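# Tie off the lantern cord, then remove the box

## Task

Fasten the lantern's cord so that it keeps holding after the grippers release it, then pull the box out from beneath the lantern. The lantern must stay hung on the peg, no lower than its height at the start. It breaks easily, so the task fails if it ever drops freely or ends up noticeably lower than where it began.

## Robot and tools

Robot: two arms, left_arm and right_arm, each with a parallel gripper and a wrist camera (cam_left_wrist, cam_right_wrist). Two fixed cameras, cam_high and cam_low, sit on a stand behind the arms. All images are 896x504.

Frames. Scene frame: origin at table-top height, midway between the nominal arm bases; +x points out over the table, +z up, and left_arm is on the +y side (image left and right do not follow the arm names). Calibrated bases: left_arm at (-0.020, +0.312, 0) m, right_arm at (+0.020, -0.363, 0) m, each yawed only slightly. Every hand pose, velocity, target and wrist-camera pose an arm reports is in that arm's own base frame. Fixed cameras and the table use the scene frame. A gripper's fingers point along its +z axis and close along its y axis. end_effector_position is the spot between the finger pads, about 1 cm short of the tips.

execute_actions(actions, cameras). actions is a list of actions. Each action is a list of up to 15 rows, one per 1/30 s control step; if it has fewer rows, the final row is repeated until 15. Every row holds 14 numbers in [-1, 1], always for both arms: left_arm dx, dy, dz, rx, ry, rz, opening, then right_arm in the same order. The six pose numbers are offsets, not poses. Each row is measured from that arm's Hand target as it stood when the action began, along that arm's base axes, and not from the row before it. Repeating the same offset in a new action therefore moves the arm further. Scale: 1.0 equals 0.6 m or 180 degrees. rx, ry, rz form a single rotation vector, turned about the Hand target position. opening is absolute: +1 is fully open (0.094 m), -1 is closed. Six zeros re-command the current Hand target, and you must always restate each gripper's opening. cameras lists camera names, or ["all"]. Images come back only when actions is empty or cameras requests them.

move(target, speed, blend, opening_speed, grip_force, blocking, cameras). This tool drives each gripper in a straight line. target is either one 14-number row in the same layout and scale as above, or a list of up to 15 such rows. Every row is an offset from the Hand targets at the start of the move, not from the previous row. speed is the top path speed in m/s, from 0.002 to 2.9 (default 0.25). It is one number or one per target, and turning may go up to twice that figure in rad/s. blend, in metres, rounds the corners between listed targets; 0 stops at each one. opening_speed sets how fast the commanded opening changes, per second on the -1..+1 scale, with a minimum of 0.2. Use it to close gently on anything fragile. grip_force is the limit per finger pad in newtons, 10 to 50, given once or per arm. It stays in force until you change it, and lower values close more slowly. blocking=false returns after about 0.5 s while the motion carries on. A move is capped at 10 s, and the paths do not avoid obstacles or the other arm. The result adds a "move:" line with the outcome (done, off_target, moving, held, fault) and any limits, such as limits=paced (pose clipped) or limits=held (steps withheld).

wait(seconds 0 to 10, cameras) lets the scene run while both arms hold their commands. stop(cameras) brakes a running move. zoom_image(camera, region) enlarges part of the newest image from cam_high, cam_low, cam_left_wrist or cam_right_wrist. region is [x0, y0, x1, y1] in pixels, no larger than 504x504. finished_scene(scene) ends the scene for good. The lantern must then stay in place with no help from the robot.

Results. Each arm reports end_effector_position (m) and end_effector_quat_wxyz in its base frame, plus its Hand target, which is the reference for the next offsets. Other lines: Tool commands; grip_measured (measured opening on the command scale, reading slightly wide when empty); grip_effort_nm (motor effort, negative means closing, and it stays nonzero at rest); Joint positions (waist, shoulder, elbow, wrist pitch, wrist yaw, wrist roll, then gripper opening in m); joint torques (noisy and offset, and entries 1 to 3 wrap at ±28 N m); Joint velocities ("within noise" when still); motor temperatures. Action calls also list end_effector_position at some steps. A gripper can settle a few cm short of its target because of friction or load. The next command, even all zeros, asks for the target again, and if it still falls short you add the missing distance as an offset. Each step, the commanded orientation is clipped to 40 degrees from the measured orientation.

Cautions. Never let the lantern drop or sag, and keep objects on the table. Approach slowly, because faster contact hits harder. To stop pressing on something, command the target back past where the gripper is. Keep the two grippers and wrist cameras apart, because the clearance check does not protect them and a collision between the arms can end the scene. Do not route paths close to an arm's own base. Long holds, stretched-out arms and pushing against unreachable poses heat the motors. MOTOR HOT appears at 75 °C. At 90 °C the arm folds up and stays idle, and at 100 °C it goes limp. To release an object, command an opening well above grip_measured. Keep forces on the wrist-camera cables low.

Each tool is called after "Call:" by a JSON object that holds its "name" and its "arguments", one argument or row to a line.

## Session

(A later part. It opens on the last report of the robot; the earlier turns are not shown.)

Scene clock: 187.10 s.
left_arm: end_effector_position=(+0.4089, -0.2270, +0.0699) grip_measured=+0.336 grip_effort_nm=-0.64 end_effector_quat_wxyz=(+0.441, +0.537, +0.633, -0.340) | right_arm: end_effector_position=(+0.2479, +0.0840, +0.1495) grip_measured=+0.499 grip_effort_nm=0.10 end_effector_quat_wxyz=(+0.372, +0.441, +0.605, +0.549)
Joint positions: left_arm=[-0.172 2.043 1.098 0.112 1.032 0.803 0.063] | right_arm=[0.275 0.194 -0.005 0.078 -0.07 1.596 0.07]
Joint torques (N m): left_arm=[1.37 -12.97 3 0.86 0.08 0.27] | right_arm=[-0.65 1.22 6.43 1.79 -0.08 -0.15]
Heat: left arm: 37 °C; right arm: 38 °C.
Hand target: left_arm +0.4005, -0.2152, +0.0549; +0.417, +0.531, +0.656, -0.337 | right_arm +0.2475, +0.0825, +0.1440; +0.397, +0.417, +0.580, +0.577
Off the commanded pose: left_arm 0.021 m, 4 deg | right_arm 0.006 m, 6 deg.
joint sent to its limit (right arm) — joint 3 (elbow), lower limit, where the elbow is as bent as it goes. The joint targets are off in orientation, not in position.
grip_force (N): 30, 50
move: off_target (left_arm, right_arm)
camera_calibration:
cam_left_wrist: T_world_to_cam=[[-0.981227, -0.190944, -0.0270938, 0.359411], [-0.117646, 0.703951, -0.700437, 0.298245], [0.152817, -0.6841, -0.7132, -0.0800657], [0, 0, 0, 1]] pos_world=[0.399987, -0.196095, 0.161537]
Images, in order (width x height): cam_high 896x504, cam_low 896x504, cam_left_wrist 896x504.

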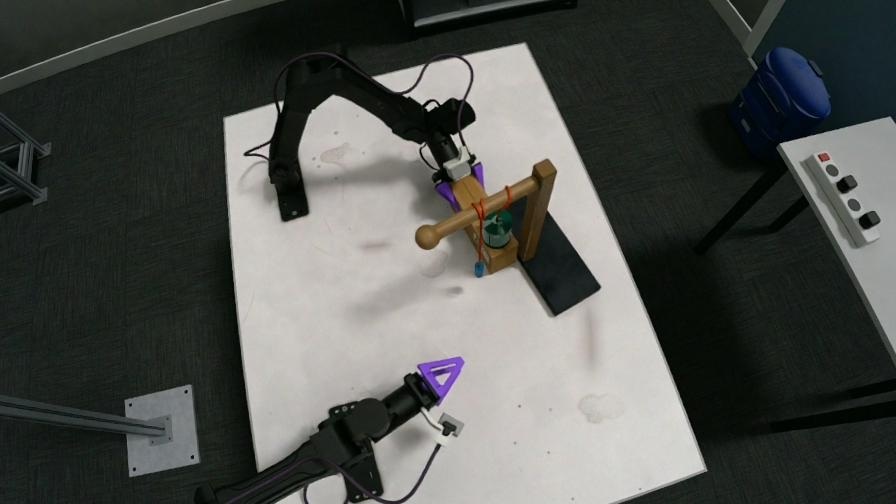

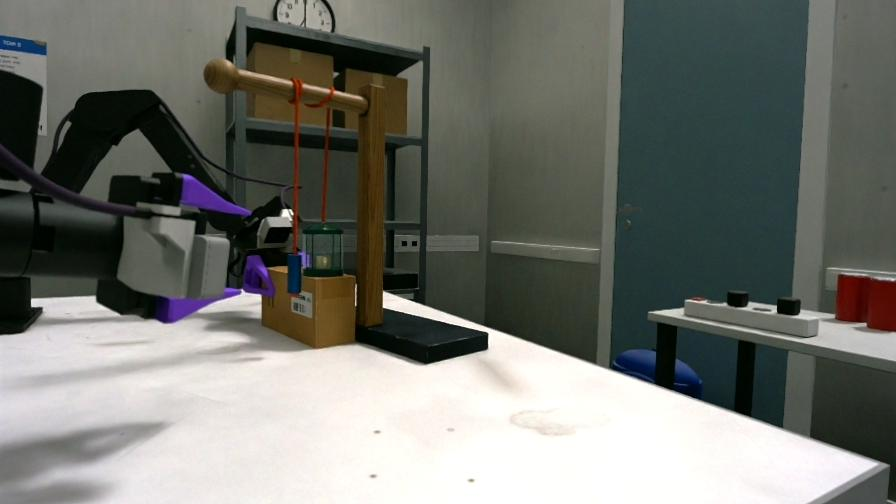

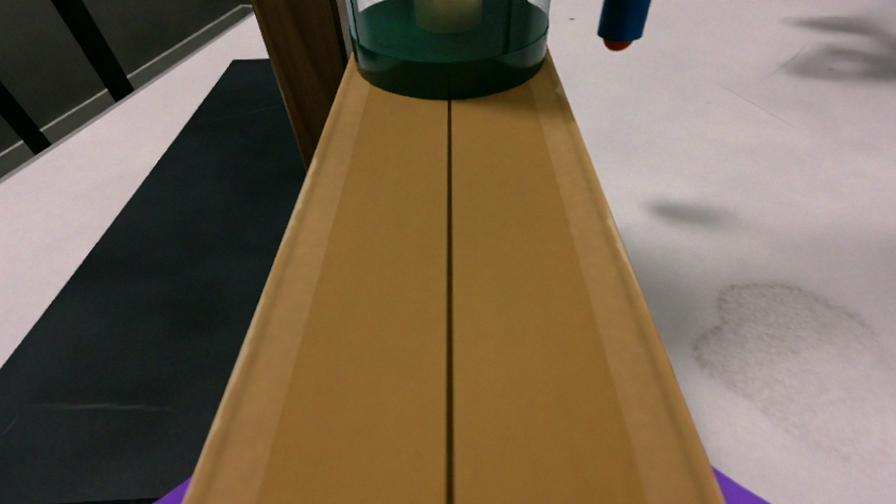

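Call:
{"name": "move", "arguments": {
  "target": [0.012,-0.062,0.0,0,0,0,0.05,-0.04,0.06,0.13,0,0,0,0.5],
  "cameras": ["cam_low","cam_left_wrist","cam_right_wrist"],
  "speed": 0.04
}}

Scene clock: 193.00 s.
left_arm: end_effector_position=(+0.4110, -0.2464, +0.0703) grip_measured=+0.336 grip_effort_nm=-0.65 end_effector_quat_wxyz=(+0.438, +0.532, +0.644, -0.332) | right_arm: end_effector_position=(+0.2236, +0.1198, +0.2091) grip_measured=+0.499 grip_effort_nm=0.10 end_effector_quat_wxyz=(+0.391, +0.418, +0.588, +0.571)
Joint positions: left_arm=[-0.227 2.043 1.098 0.174 0.968 0.716 0.063] | right_arm=[0.8 0.203 0.155 0.001 0.447 1.608 0.07]
Joint torques (N m): left_arm=[-1.47 -9.65 5.86 1.31 0.1 -0.04] | right_arm=[0.55 2.32 9.03 1.84 0.18 -0.06]
Heat: left arm: 36 °C; right arm: 38 °C.
Hand target: left_arm +0.4077, -0.2525, +0.0549; +0.417, +0.531, +0.656, -0.337 | right_arm +0.2235, +0.1185, +0.2220; +0.397, +0.417, +0.580, +0.577
Off the commanded pose: left_arm 0.017 m, 3 deg | right_arm 0.013 m, 1 deg.
grip_force (N): 30, 50
move: off_target (left_arm, right_arm)
camera_calibration:
cam_left_wrist: T_world_to_cam=[[-0.976788, -0.2131, -0.0217493, 0.350106], [-0.139826, 0.711231, -0.688912, 0.322478], [0.162276, -0.66988, -0.724519, -0.093067], [0, 0, 0, 1]] pos_world=[0.402173, -0.217092, 0.162344]
cam_right_wrist: T_world_to_cam=[[-0.0278947, -0.00833953, -0.999576, 0.217458], [-0.703529, 0.710534, 0.013705, 0.1094], [0.710118, 0.703614, -0.0256872, -0.147639], [0, 0, 0, 1]] pos_world=[0.187874, 0.027962, 0.212074]
Images, in order (width x height): cam_low 896x504, cam_left_wrist 896x504, cam_right_wrist 896x504.

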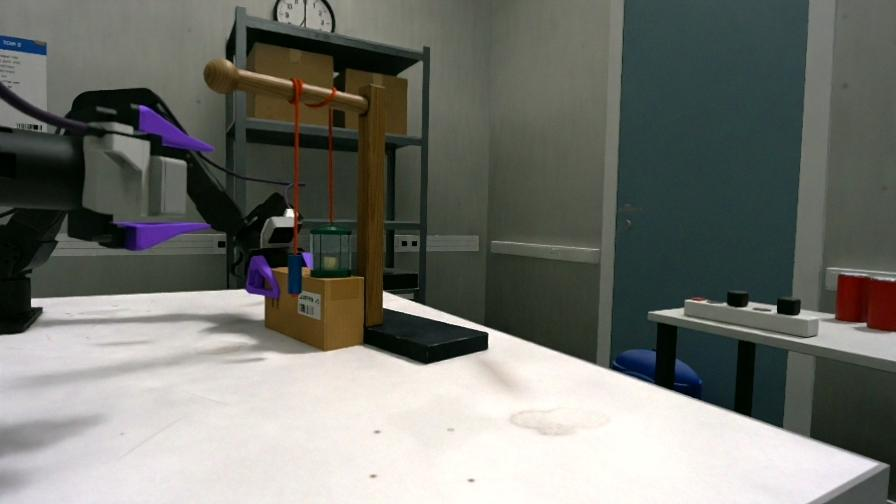

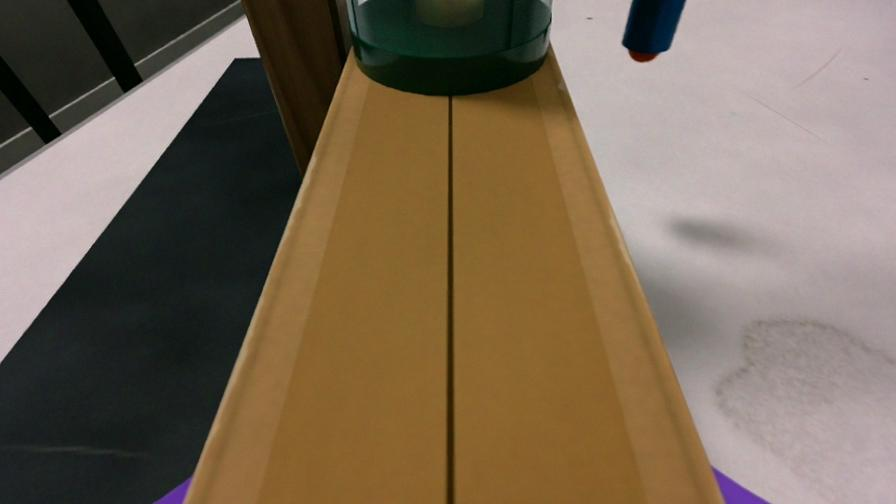

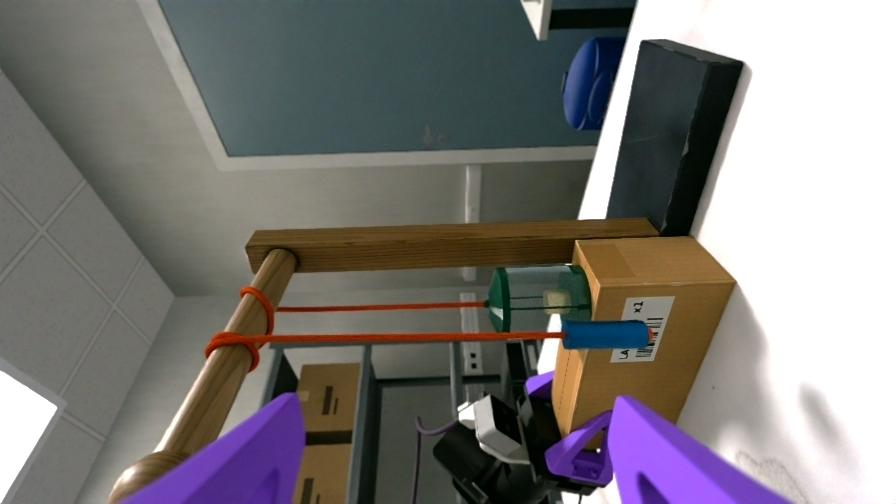

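Call:
{"name": "move", "arguments": {
  "target": [0,0,0.0,0,0,0,0.05,0.269,0.04,0.005,-0.32,-0.423,0.285,0],
  "cameras": ["cam_high","cam_low","cam_left_wrist","cam_right_wrist"]
}}

Scene clock: 200.87 s.
left_arm: end_effector_position=(+0.4110, -0.2464, +0.0703) grip_measured=+0.336 grip_effort_nm=-0.64 end_effector_quat_wxyz=(+0.438, +0.532, +0.644, -0.332) | right_arm: end_effector_position=(+0.3842, +0.1407, +0.2159) grip_measured=+0.001 grip_effort_nm=-0.04 end_effector_quat_wxyz=(+0.512, -0.446, +0.547, +0.490)
Joint positions: left_arm=[-0.227 2.043 1.098 0.174 0.968 0.716 0.063] | right_arm=[-0.108 1.9 0.939 1.154 -1.555 0.272 0.047]
Joint torques (N m): left_arm=[-1.46 -9.63 5.89 1.32 0.09 -0.03] | right_arm=[0.49 -8.42 7.09 1.53 0.05 -0.16]
Heat: left arm: 36 °C; right arm: 39 °C.
Hand target: left_arm +0.4077, -0.2525, +0.0549; +0.417, +0.531, +0.656, -0.337 | right_arm +0.3848, +0.1426, +0.2250; +0.521, -0.478, +0.522, +0.478
Off the commanded pose: left_arm 0.017 m, 3 deg | right_arm 0.009 m, 5 deg.
joint sent to its limit (right arm) — joint 5 (wrist yaw), lower limit. The joint targets still meet the commanded pose.
grip_force (N): 30, 50
move: off_target (left_arm, right_arm)
camera_calibration:
cam_left_wrist: T_world_to_cam=[[-0.976788, -0.2131, -0.0217493, 0.350106], [-0.139826, 0.711231, -0.688912, 0.322478], [0.162276, -0.66988, -0.724519, -0.093067], [0, 0, 0, 1]] pos_world=[0.402173, -0.217092, 0.162344]
cam_right_wrist: T_world_to_cam=[[0.991873, -0.109888, -0.064136, -0.350553], [-0.103425, -0.402736, -0.909454, 0.33287], [0.0741083, 0.908696, -0.410828, 0.0225062], [0, 0, 0, 1]] pos_world=[0.380463, 0.0750858, 0.289493]

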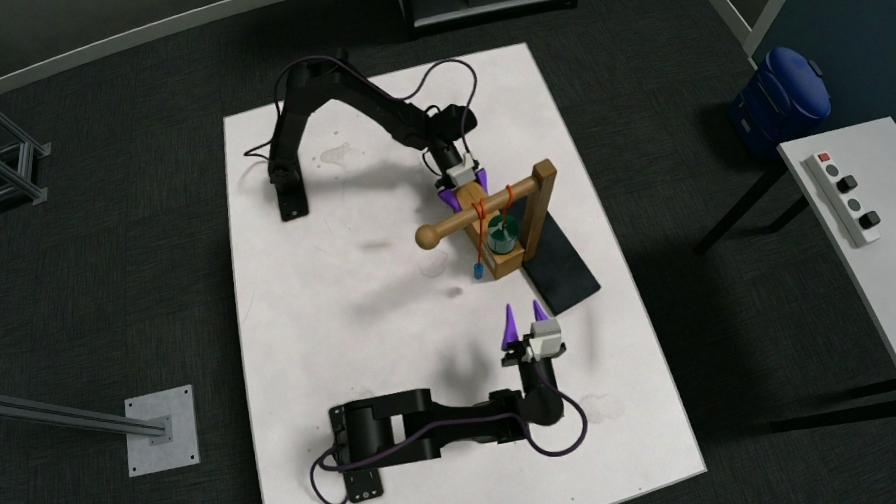

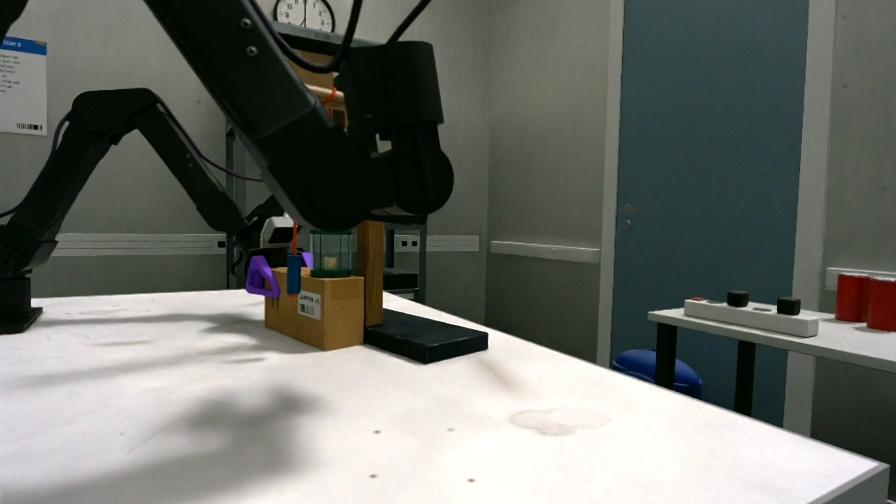

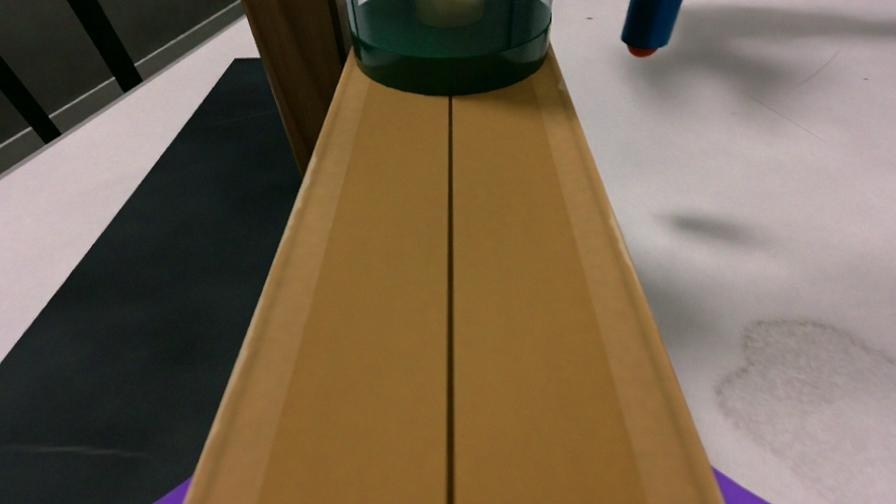

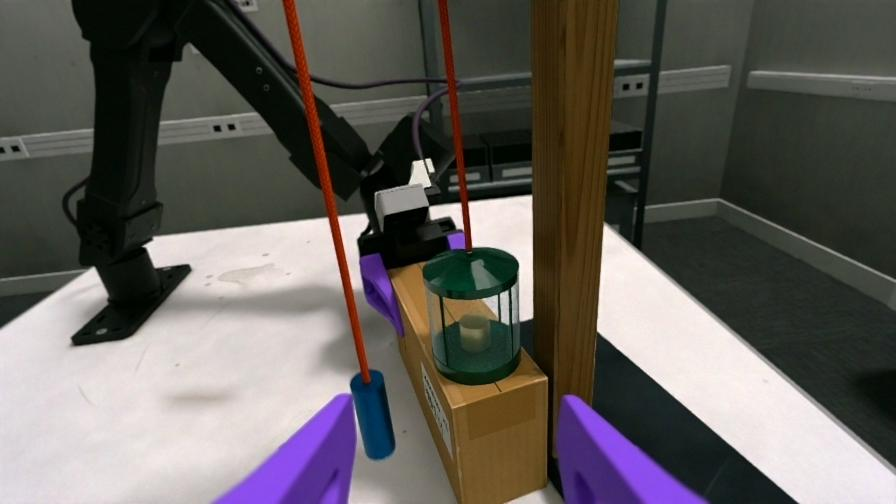

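Call:
{"name": "move", "arguments": {
  "target": [0,0,0.0,0,0,0,0.05,0.03,0.15,-0.01,0,0,0,-0.35],
  "cameras": ["cam_right_wrist"],
  "speed": 0.12
}}

Scene clock: 204.90 s.
left_arm: end_effector_position=(+0.4110, -0.2464, +0.0703) grip_measured=+0.336 grip_effort_nm=-0.64 end_effector_quat_wxyz=(+0.438, +0.532, +0.644, -0.332) | right_arm: end_effector_position=(+0.3964, +0.2317, +0.2169) grip_measured=-0.349 grip_effort_nm=-0.04 end_effector_quat_wxyz=(+0.515, -0.477, +0.522, +0.484)
Joint positions: left_arm=[-0.227 2.043 1.098 0.174 0.968 0.716 0.063] | right_arm=[0.132 1.927 1.056 0.868 -1.362 0.01 0.031]
Joint torques (N m): left_arm=[-1.47 -9.62 5.89 1.31 0.07 -0.02] | right_arm=[0.09 -8.24 7.72 1.26 0.12 -0.12]
Heat: left arm: 36 °C; right arm: 38 °C.
Hand target: left_arm +0.4077, -0.2525, +0.0549; +0.417, +0.531, +0.656, -0.337 | right_arm +0.4029, +0.2325, +0.2190; +0.521, -0.478, +0.522, +0.478
Off the commanded pose: left_arm 0.017 m, 3 deg | right_arm 0.007 m, 1 deg.
grip_force (N): 30, 50
move: off_target (left_arm)
camera_calibration:
cam_right_wrist: T_world_to_cam=[[0.997956, -0.0638892, 0.00149475, -0.379882], [-0.0252067, -0.415009, -0.909468, 0.343479], [0.0587256, 0.907571, -0.415771, -0.0532416], [0, 0, 0, 1]] pos_world=[0.39089, 0.166597, 0.290815]
Images, in order (width x height): cam_right_wrist 896x504.

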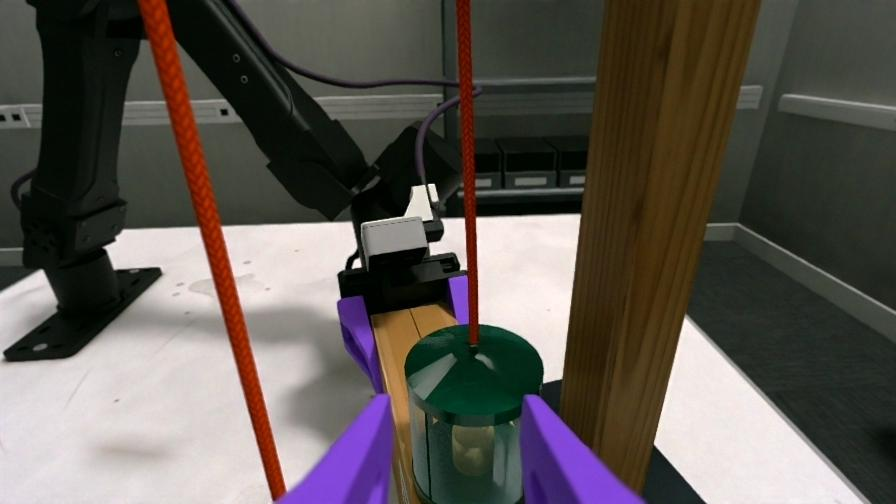

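Call:
{"name": "move", "arguments": {
  "target": [0,0,0.0,0,0,0,0.05,0.022,0.125,-0.015,0,0,0,-0.35],
  "cameras": ["cam_right_wrist","cam_high"],
  "speed": 0.08
}}

Scene clock: 209.50 s.
left_arm: end_effector_position=(+0.4110, -0.2464, +0.0703) grip_measured=+0.336 grip_effort_nm=-0.64 end_effector_quat_wxyz=(+0.438, +0.532, +0.644, -0.332) | right_arm: end_effector_position=(+0.4094, +0.3048, +0.2122) grip_measured=-0.349 grip_effort_nm=-0.04 end_effector_quat_wxyz=(+0.518, -0.479, +0.520, +0.482)
Joint positions: left_arm=[-0.227 2.043 1.098 0.174 0.968 0.716 0.063] | right_arm=[0.304 2.03 1.184 0.849 -1.189 0.008 0.031]
Joint torques (N m): left_arm=[-1.47 -9.72 5.94 1.31 0.07 -0.04] | right_arm=[0.24 -8.59 7.94 1.36 0.13 -0.12]
Heat: left arm: 36 °C; right arm: 38 °C.
Hand target: left_arm +0.4077, -0.2525, +0.0549; +0.417, +0.531, +0.656, -0.337 | right_arm +0.4161, +0.3075, +0.2099; +0.521, -0.478, +0.522, +0.478
Off the commanded pose: left_arm 0.017 m, 3 deg | right_arm 0.008 m, 1 deg.
grip_force (N): 30, 50
move: off_target (left_arm)
camera_calibration:
cam_right_wrist: T_world_to_cam=[[0.997834, -0.065027, 0.00995013, -0.389571], [-0.0178929, -0.413836, -0.910176, 0.366642], [0.0633037, 0.908026, -0.414103, -0.124776], [0, 0, 0, 1]] pos_world=[0.403186, 0.239697, 0.285915]
Images, in order (width x height): cam_high 896x504, cam_right_wrist 896x504.

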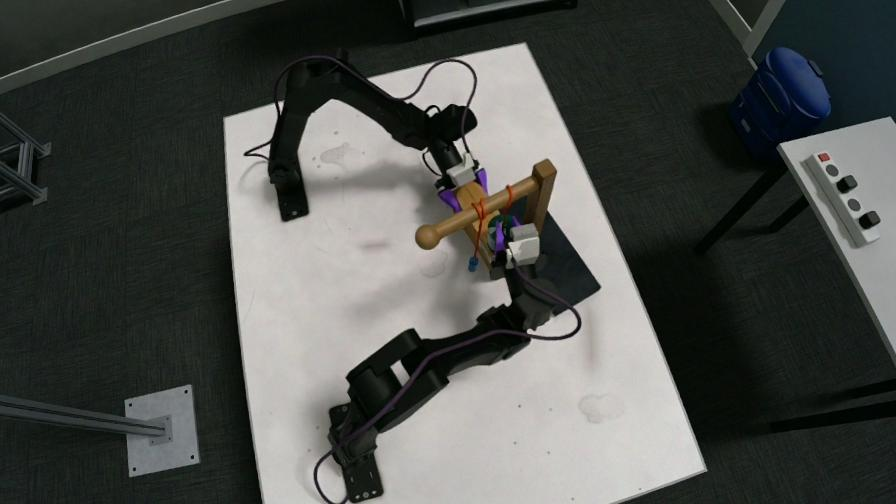

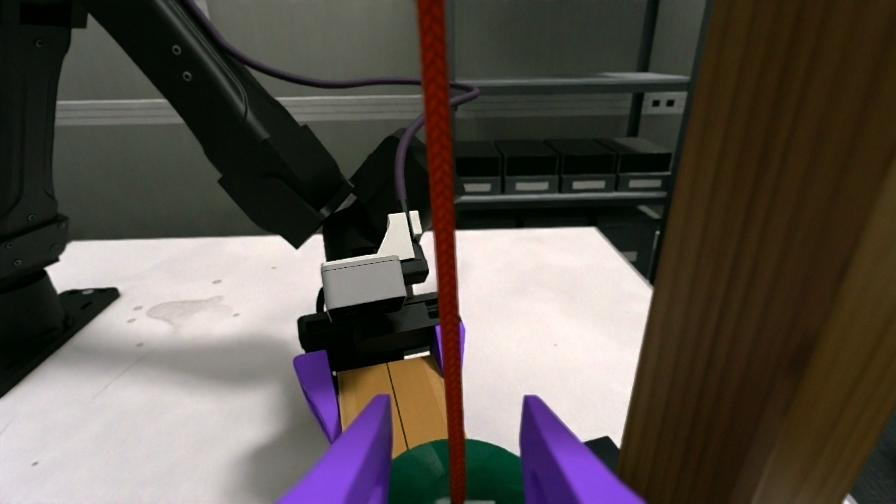

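Call:
{"name": "move", "arguments": {
  "target": [
    [0,0,0.0,0,0,0,0.05,0.0,0.022,0,0,0,0,-0.35],
    [0,0,0.0,0,0,0,0.05,0.0,0.022,0,0,0,0,-1]
  ],
  "cameras": ["cam_right_wrist","cam_left_wrist"],
  "speed": 0.06,
  "opening_speed": 0.6
}}

Scene clock: 213.00 s.
left_arm: end_effector_position=(+0.4110, -0.2464, +0.0703) grip_measured=+0.336 grip_effort_nm=-0.64 end_effector_quat_wxyz=(+0.438, +0.532, +0.644, -0.332) | right_arm: end_effector_position=(+0.4099, +0.3174, +0.2127) grip_measured=-0.925 grip_effort_nm=-0.96 end_effector_quat_wxyz=(+0.519, -0.478, +0.520, +0.481)
Joint positions: left_arm=[-0.227 2.043 1.098 0.174 0.968 0.716 0.063] | right_arm=[0.332 2.042 1.205 0.841 -1.158 0.008 0.004]
Joint torques (N m): left_arm=[-1.46 -9.59 5.91 1.3 0.07 -0.02] | right_arm=[0.31 -8.65 7.97 1.38 0.12 -0.11]
Heat: left arm: 36 °C; right arm: 37 °C.
Hand target: left_arm +0.4077, -0.2525, +0.0549; +0.417, +0.531, +0.656, -0.337 | right_arm +0.4161, +0.3208, +0.2100; +0.521, -0.478, +0.522, +0.478
Off the commanded pose: left_arm 0.017 m, 3 deg | right_arm 0.008 m, 0 deg.
grip_force (N): 30, 50
move: off_target (left_arm)
camera_calibration:
cam_left_wrist: T_world_to_cam=[[-0.976788, -0.2131, -0.0217493, 0.350106], [-0.139826, 0.711231, -0.688912, 0.322478], [0.162276, -0.66988, -0.724519, -0.093067], [0, 0, 0, 1]] pos_world=[0.402173, -0.217092, 0.162344]
cam_right_wrist: T_world_to_cam=[[0.997696, -0.0669465, 0.0110297, -0.388923], [-0.0176812, -0.413482, -0.910341, 0.372191], [0.0655047, 0.908048, -0.413713, -0.13704], [0, 0, 0, 1]] pos_world=[0.403584, 0.252296, 0.286415]
Images, in order (width x height): cam_left_wrist 896x504, cam_right_wrist 896x504.

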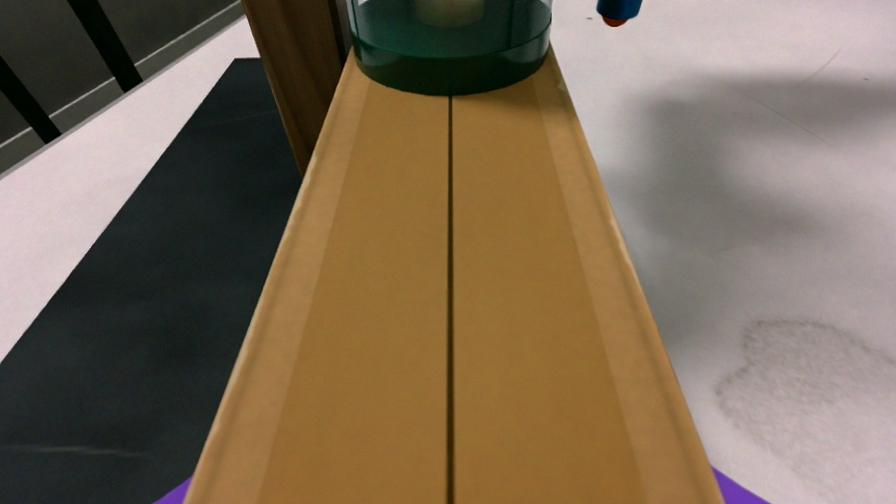

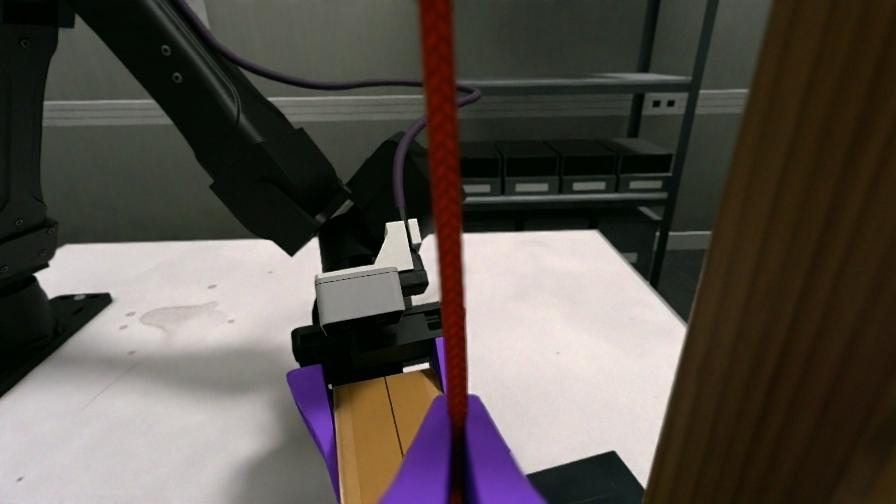

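Call:
{"name": "move", "arguments": {
  "target": [0,0,0.0,0,0,0,0.05,0.0,0.0,0.022,0,0,0,-1],
  "cameras": ["cam_right_wrist","cam_left_wrist","cam_low"],
  "speed": 0.04
}}

Scene clock: 215.00 s.
left_arm: end_effector_position=(+0.4110, -0.2464, +0.0703) grip_measured=+0.336 grip_effort_nm=-0.64 end_effector_quat_wxyz=(+0.438, +0.532, +0.644, -0.332) | right_arm: end_effector_position=(+0.4124, +0.3182, +0.2125) grip_measured=-0.927 grip_effort_nm=-1.00 end_effector_quat_wxyz=(+0.510, -0.474, +0.529, +0.485)
Joint positions: left_arm=[-0.227 2.043 1.098 0.174 0.968 0.716 0.063] | right_arm=[0.332 2.042 1.223 0.795 -1.158 0.008 0.003]
Joint torques (N m): left_arm=[-1.47 -9.69 5.87 1.33 0.08 -0.02] | right_arm=[0.34 -10.65 8.09 1.38 0.1 -0.12]
Heat: left arm: 36 °C; right arm: 37 °C.
Hand target: left_arm +0.4077, -0.2525, +0.0549; +0.417, +0.531, +0.656, -0.337 | right_arm +0.4161, +0.3208, +0.2231; +0.521, -0.478, +0.522, +0.478
Off the commanded pose: left_arm 0.017 m, 3 deg | right_arm 0.012 m, 2 deg.
grip_force (N): 30, 50
move: off_target (left_arm, right_arm)
camera_calibration:
cam_left_wrist: T_world_to_cam=[[-0.976788, -0.2131, -0.0217493, 0.350106], [-0.139826, 0.711231, -0.688912, 0.322478], [0.162276, -0.66988, -0.724519, -0.093067], [0, 0, 0, 1]] pos_world=[0.402173, -0.217092, 0.162344]
cam_right_wrist: T_world_to_cam=[[0.997626, -0.0672943, -0.0146213, -0.385648], [-0.0417246, -0.421766, -0.905744, 0.384029], [0.0547847, 0.904204, -0.423573, -0.130259], [0, 0, 0, 1]] pos_world=[0.407892, 0.253799, 0.287019]
Images, in order (width x height): cam_low 896x504, cam_left_wrist 896x504, cam_right_wrist 896x504.

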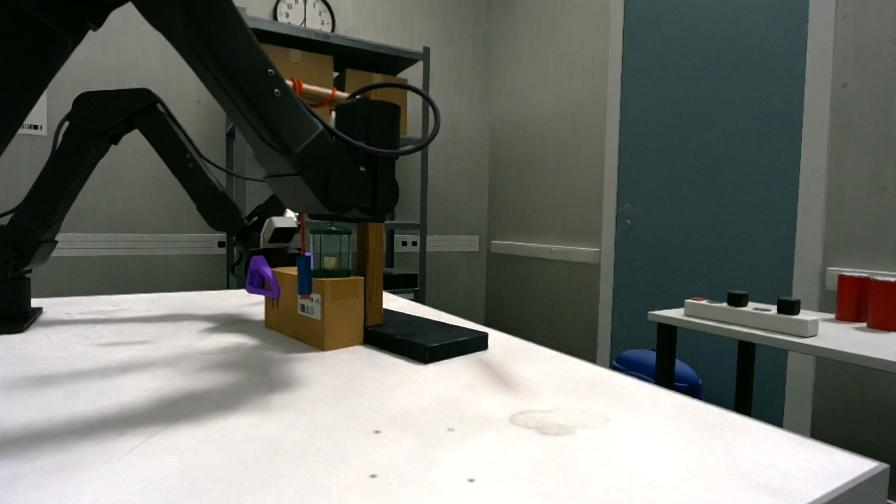

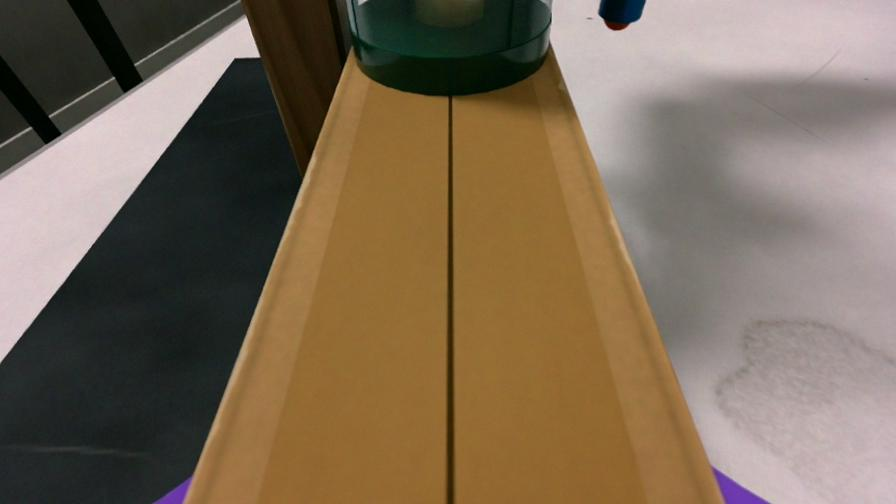

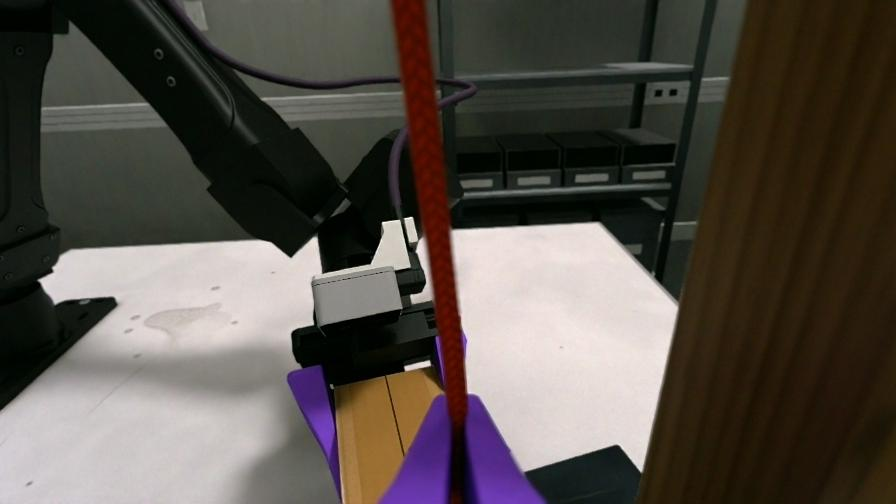

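Call:
{"name": "move", "arguments": {
  "target": [0,0,0.0,0,0,0,0.05,0.0,0.0,0.02,0,0,0,-1],
  "cameras": ["cam_right_wrist","cam_left_wrist","cam_low"],
  "speed": 0.03
}}

Scene clock: 216.83 s.
left_arm: end_effector_position=(+0.4110, -0.2464, +0.0703) grip_measured=+0.336 grip_effort_nm=-0.64 end_effector_quat_wxyz=(+0.438, +0.532, +0.644, -0.332) | right_arm: end_effector_position=(+0.4144, +0.3189, +0.2123) grip_measured=-0.927 grip_effort_nm=-1.00 end_effector_quat_wxyz=(+0.502, -0.470, +0.537, +0.488)
Joint positions: left_arm=[-0.227 2.043 1.098 0.174 0.968 0.716 0.063] | right_arm=[0.332 2.042 1.239 0.753 -1.158 0.008 0.003]
Joint torques (N m): left_arm=[-1.44 -9.69 5.87 1.3 0.09 -0.03] | right_arm=[0.32 -12.51 8.23 1.4 0.09 -0.1]
Heat: left arm: 36 °C; right arm: 37 °C.
Hand target: left_arm +0.4077, -0.2525, +0.0549; +0.417, +0.531, +0.656, -0.337 | right_arm +0.4161, +0.3208, +0.2351; +0.521, -0.478, +0.522, +0.478
Off the commanded pose: left_arm 0.017 m, 3 deg | right_arm 0.023 m, 3 deg.
grip_force (N): 30, 50
move: off_target (left_arm, right_arm)
camera_calibration:
cam_left_wrist: T_world_to_cam=[[-0.976788, -0.2131, -0.0217493, 0.350106], [-0.139826, 0.711231, -0.688912, 0.322478], [0.162276, -0.66988, -0.724519, -0.093067], [0, 0, 0, 1]] pos_world=[0.402173, -0.217092, 0.162344]
cam_right_wrist: T_world_to_cam=[[0.996972, -0.0675855, -0.0384703, -0.382155], [-0.0638698, -0.429382, -0.900862, 0.394759], [0.0443668, 0.900591, -0.432398, -0.123727], [0, 0, 0, 1]] pos_world=[0.4117, 0.255102, 0.287423]
Images, in order (width x height): cam_low 896x504, cam_left_wrist 896x504, cam_right_wrist 896x504.

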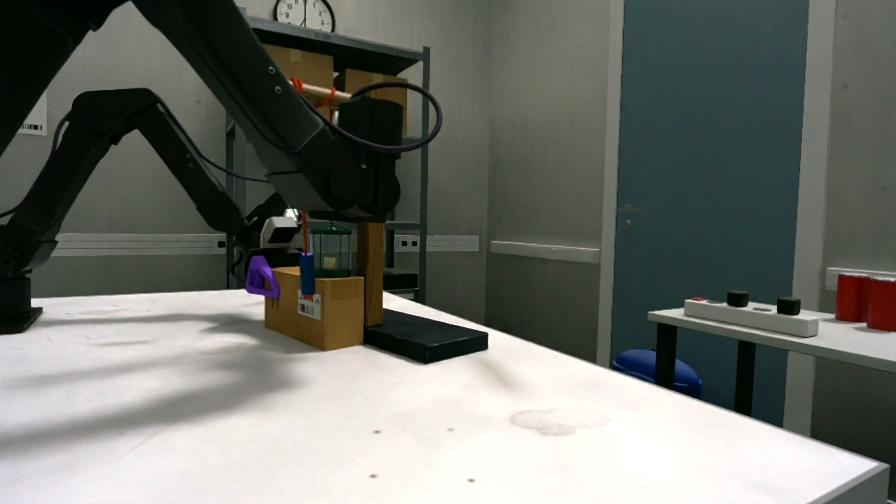

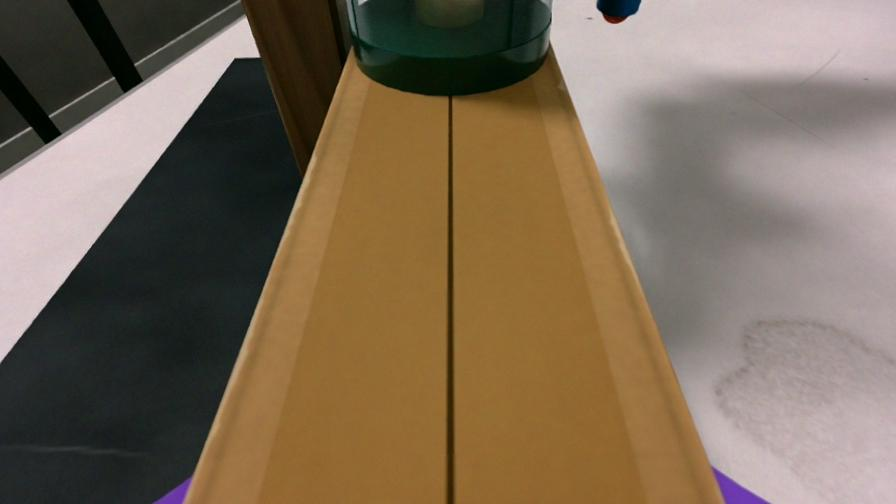

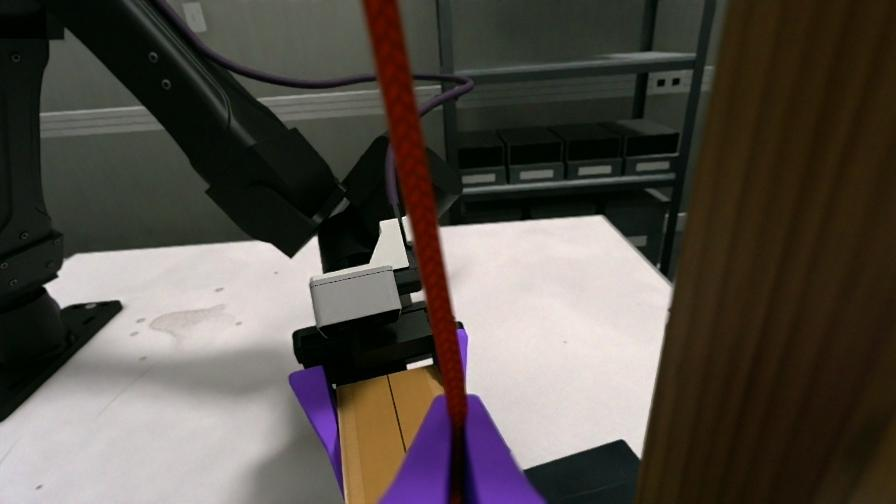

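Call:
{"name": "move", "arguments": {
  "target": [0,0,0.0,0,0,0,0.05,0.0,0.0,-0.035,0,0,0,-1],
  "cameras": ["cam_high"],
  "speed": 0.04
}}

Call:
{"name": "zoom_image", "arguments": {
  "camera": "cam_high",
  "region": [410, 150, 590, 320]
}}

Scene clock: 220.20 s.
left_arm: end_effector_position=(+0.4110, -0.2464, +0.0703) grip_measured=+0.336 grip_effort_nm=-0.64 end_effector_quat_wxyz=(+0.438, +0.532, +0.644, -0.332) | right_arm: end_effector_position=(+0.4145, +0.3189, +0.2141) grip_measured=-0.927 grip_effort_nm=-1.00 end_effector_quat_wxyz=(+0.506, -0.473, +0.533, +0.486)
Joint positions: left_arm=[-0.227 2.043 1.098 0.174 0.968 0.716 0.063] | right_arm=[0.332 2.042 1.24 0.765 -1.158 0.004 0.003]
Joint torques (N m): left_arm=[-1.46 -9.7 5.9 1.32 0.07 -0.01] | right_arm=[0.29 -9.5 5.98 1.88 0.09 -0.13]
Heat: left arm: 36 °C; right arm: 37 °C.
Hand target: left_arm +0.4077, -0.2525, +0.0549; +0.417, +0.531, +0.656, -0.337 | right_arm +0.4161, +0.3208, +0.2142; +0.521, -0.478, +0.522, +0.478
Off the commanded pose: left_arm 0.017 m, 3 deg | right_arm 0.002 m, 2 deg.
grip_force (N): 30, 50
move: off_target (left_arm)
Images, in order (width x height): cam_high 896x504.

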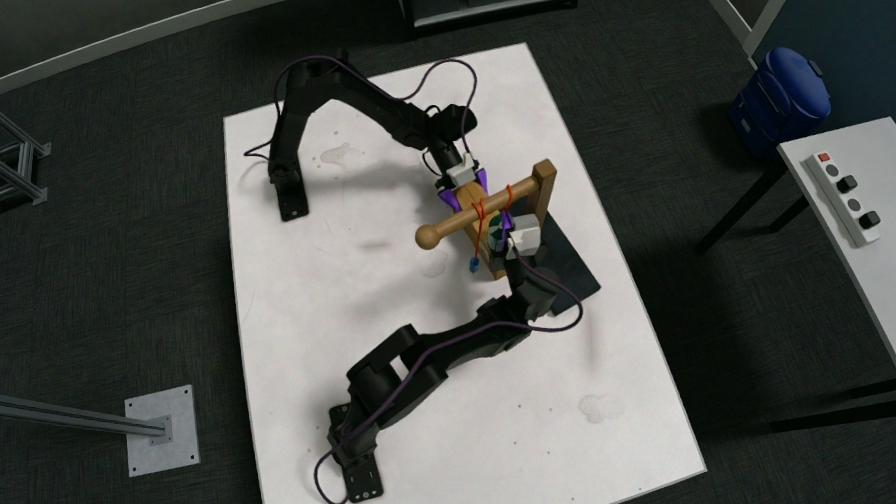

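Scaled by 2.800 from the camera's 896x504 image, which has a finer 1280x720 frame.

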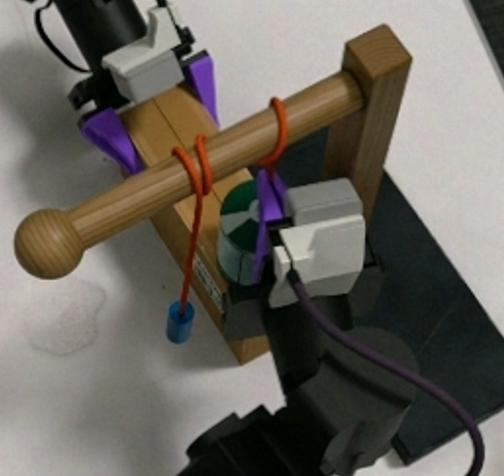

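Call:
{"name": "move", "arguments": {
  "target": [-0.02,0.09,0.0,0,0,0,0.05,0.0,0.0,0,0,0,0,-1],
  "cameras": ["cam_high","cam_low","cam_left_wrist","cam_right_wrist"],
  "speed": 0.04
}}

Scene clock: 223.10 s.
left_arm: end_effector_position=(+0.4050, -0.2096, +0.0698) grip_measured=+0.336 grip_effort_nm=-0.64 end_effector_quat_wxyz=(+0.441, +0.537, +0.634, -0.339) | right_arm: end_effector_position=(+0.4146, +0.3190, +0.2167) grip_measured=-0.927 grip_effort_nm=-1.00 end_effector_quat_wxyz=(+0.512, -0.476, +0.527, +0.483)
Joint positions: left_arm=[-0.128 2.024 1.082 0.055 1.057 0.868 0.063] | right_arm=[0.332 2.042 1.24 0.783 -1.158 0.004 0.003]
Joint torques (N m): left_arm=[1.29 -12.55 3.02 0.76 0.11 0.33] | right_arm=[0.35 -9.39 5.94 1.75 0.11 -0.11]
Heat: left arm: 36 °C; right arm: 37 °C.
Hand target: left_arm +0.3957, -0.1985, +0.0550; +0.418, +0.531, +0.656, -0.337 | right_arm +0.4161, +0.3208, +0.2142; +0.521, -0.478, +0.522, +0.478
Off the commanded pose: left_arm 0.021 m, 4 deg | right_arm 0.003 m, 1 deg.
grip_force (N): 30, 50
move: off_target (left_arm)
camera_calibration:
cam_left_wrist: T_world_to_cam=[[-0.980749, -0.193129, -0.0288525, 0.358275], [-0.118205, 0.704775, -0.699514, 0.285793], [0.155431, -0.682637, -0.714036, -0.0683657], [0, 0, 0, 1]] pos_world=[0.395786, -0.178895, 0.161438]
cam_right_wrist: T_world_to_cam=[[0.997709, -0.0672897, -0.00697229, -0.389404], [-0.0347169, -0.420825, -0.906477, 0.385076], [0.0580625, 0.904643, -0.422197, -0.131048], [0, 0, 0, 1]] pos_world=[0.40949, 0.254399, 0.29102]

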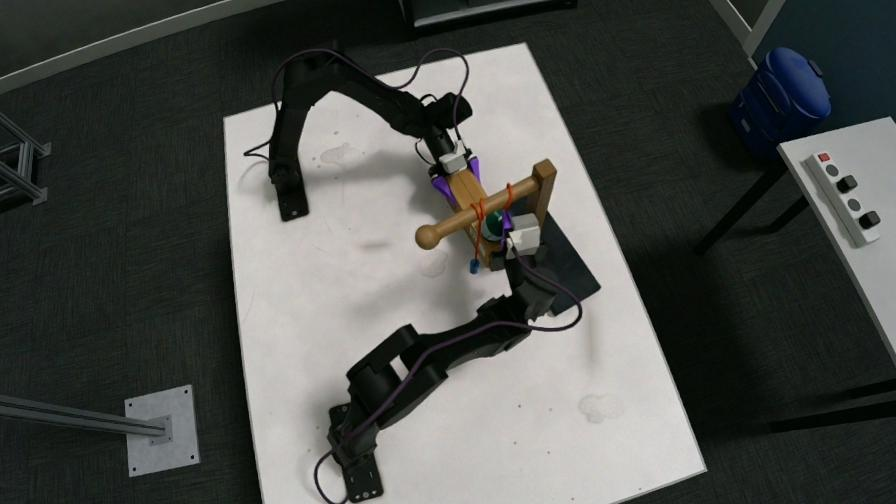

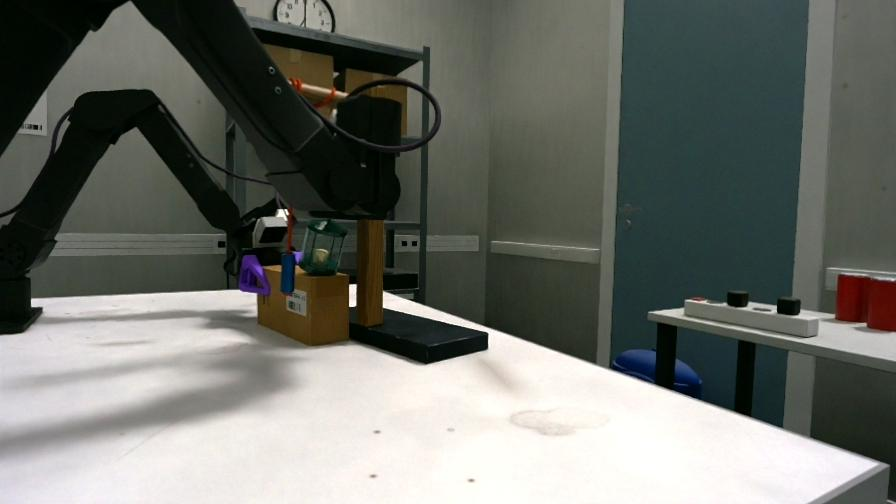

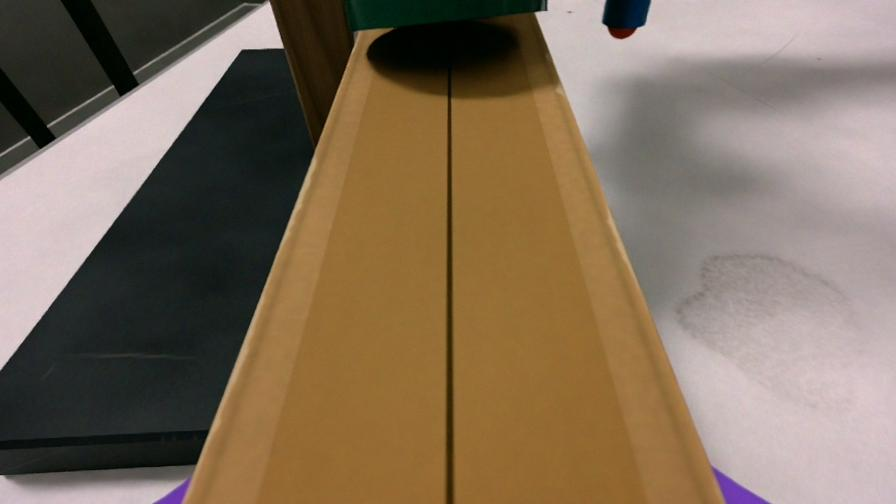

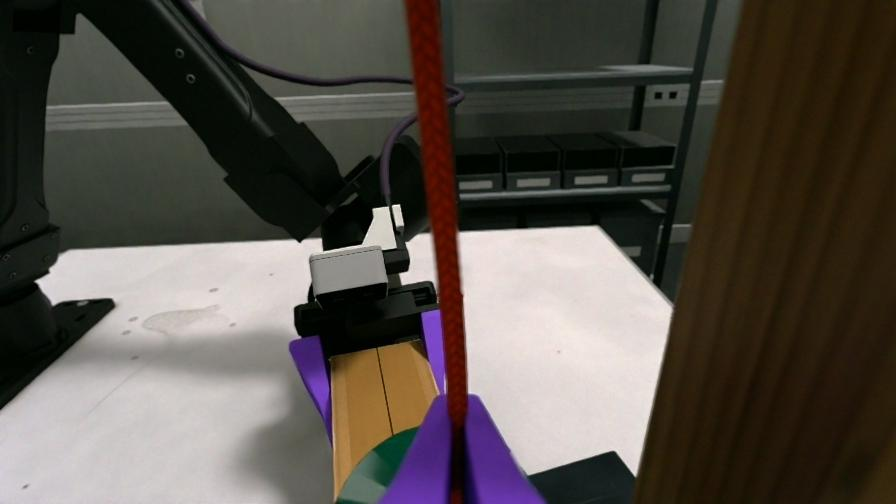

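Call:
{"name": "move", "arguments": {
  "target": [-0.03,0.12,0.0,0,0,0,0.05,0.0,0.0,0,0,0,0,-1],
  "cameras": ["cam_low","cam_left_wrist"],
  "speed": 0.03
}}

Scene clock: 226.80 s.
left_arm: end_effector_position=(+0.3816, -0.1356, +0.0695) grip_measured=+0.336 grip_effort_nm=-0.64 end_effector_quat_wxyz=(+0.443, +0.536, +0.632, -0.343) | right_arm: end_effector_position=(+0.4159, +0.3186, +0.2144) grip_measured=-0.927 grip_effort_nm=-1.00 end_effector_quat_wxyz=(+0.512, -0.474, +0.529, +0.483)
Joint positions: left_arm=[0.078 1.994 1.088 -0.352 1.169 1.277 0.063] | right_arm=[0.331 2.047 1.24 0.783 -1.155 0.004 0.003]
Joint torques (N m): left_arm=[1.18 -10.55 4.29 0.34 -0.04 0.15] | right_arm=[0.42 -9.81 5.94 1.75 0.06 -0.11]
Heat: left arm: 35 °C; right arm: 37 °C.
Hand target: left_arm +0.3776, -0.1265, +0.0549; +0.417, +0.531, +0.656, -0.337 | right_arm +0.4162, +0.3206, +0.2143; +0.521, -0.478, +0.522, +0.478
Off the commanded pose: left_arm 0.018 m, 4 deg | right_arm 0.002 m, 2 deg.
grip_force (N): 30, 50
move: off_target (left_arm)
camera_calibration:
cam_left_wrist: T_world_to_cam=[[-0.981576, -0.189481, -0.0246233, 0.350193], [-0.117077, 0.698271, -0.706195, 0.229773], [0.151004, -0.690301, -0.707589, -0.0142097], [0, 0, 0, 1]] pos_world=[0.372787, -0.103898, 0.160833]
Images, in order (width x height): cam_low 896x504, cam_left_wrist 896x504.

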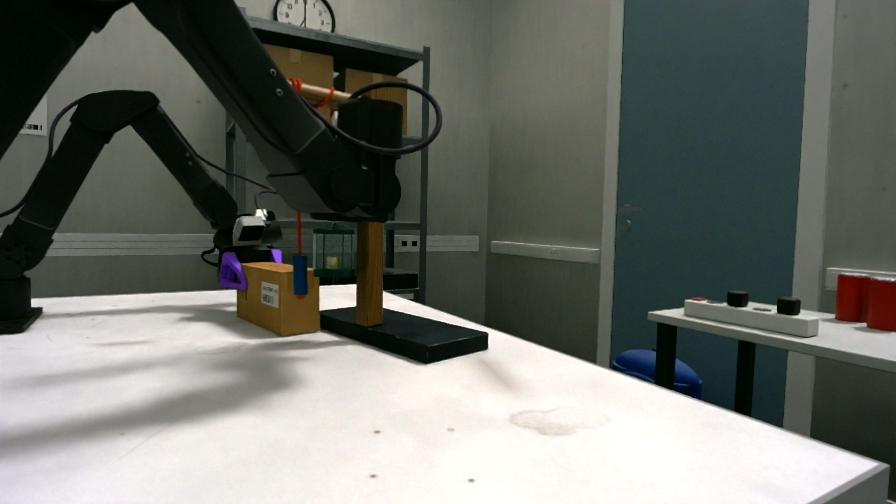

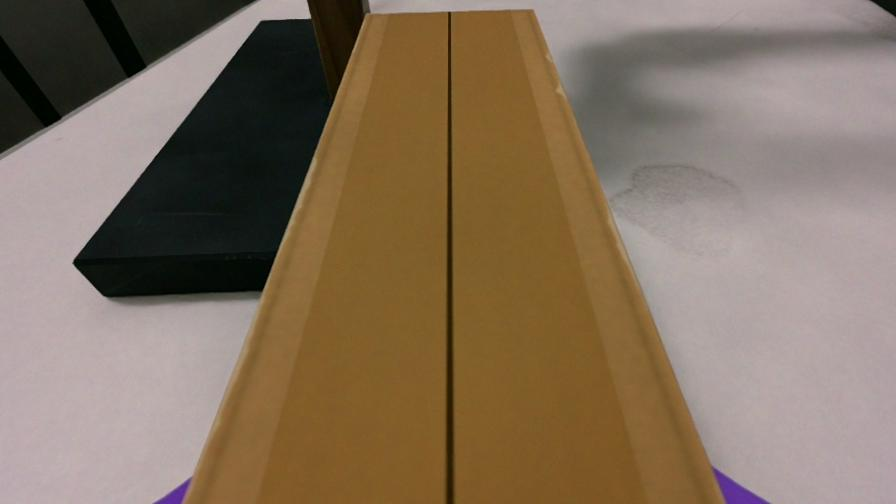

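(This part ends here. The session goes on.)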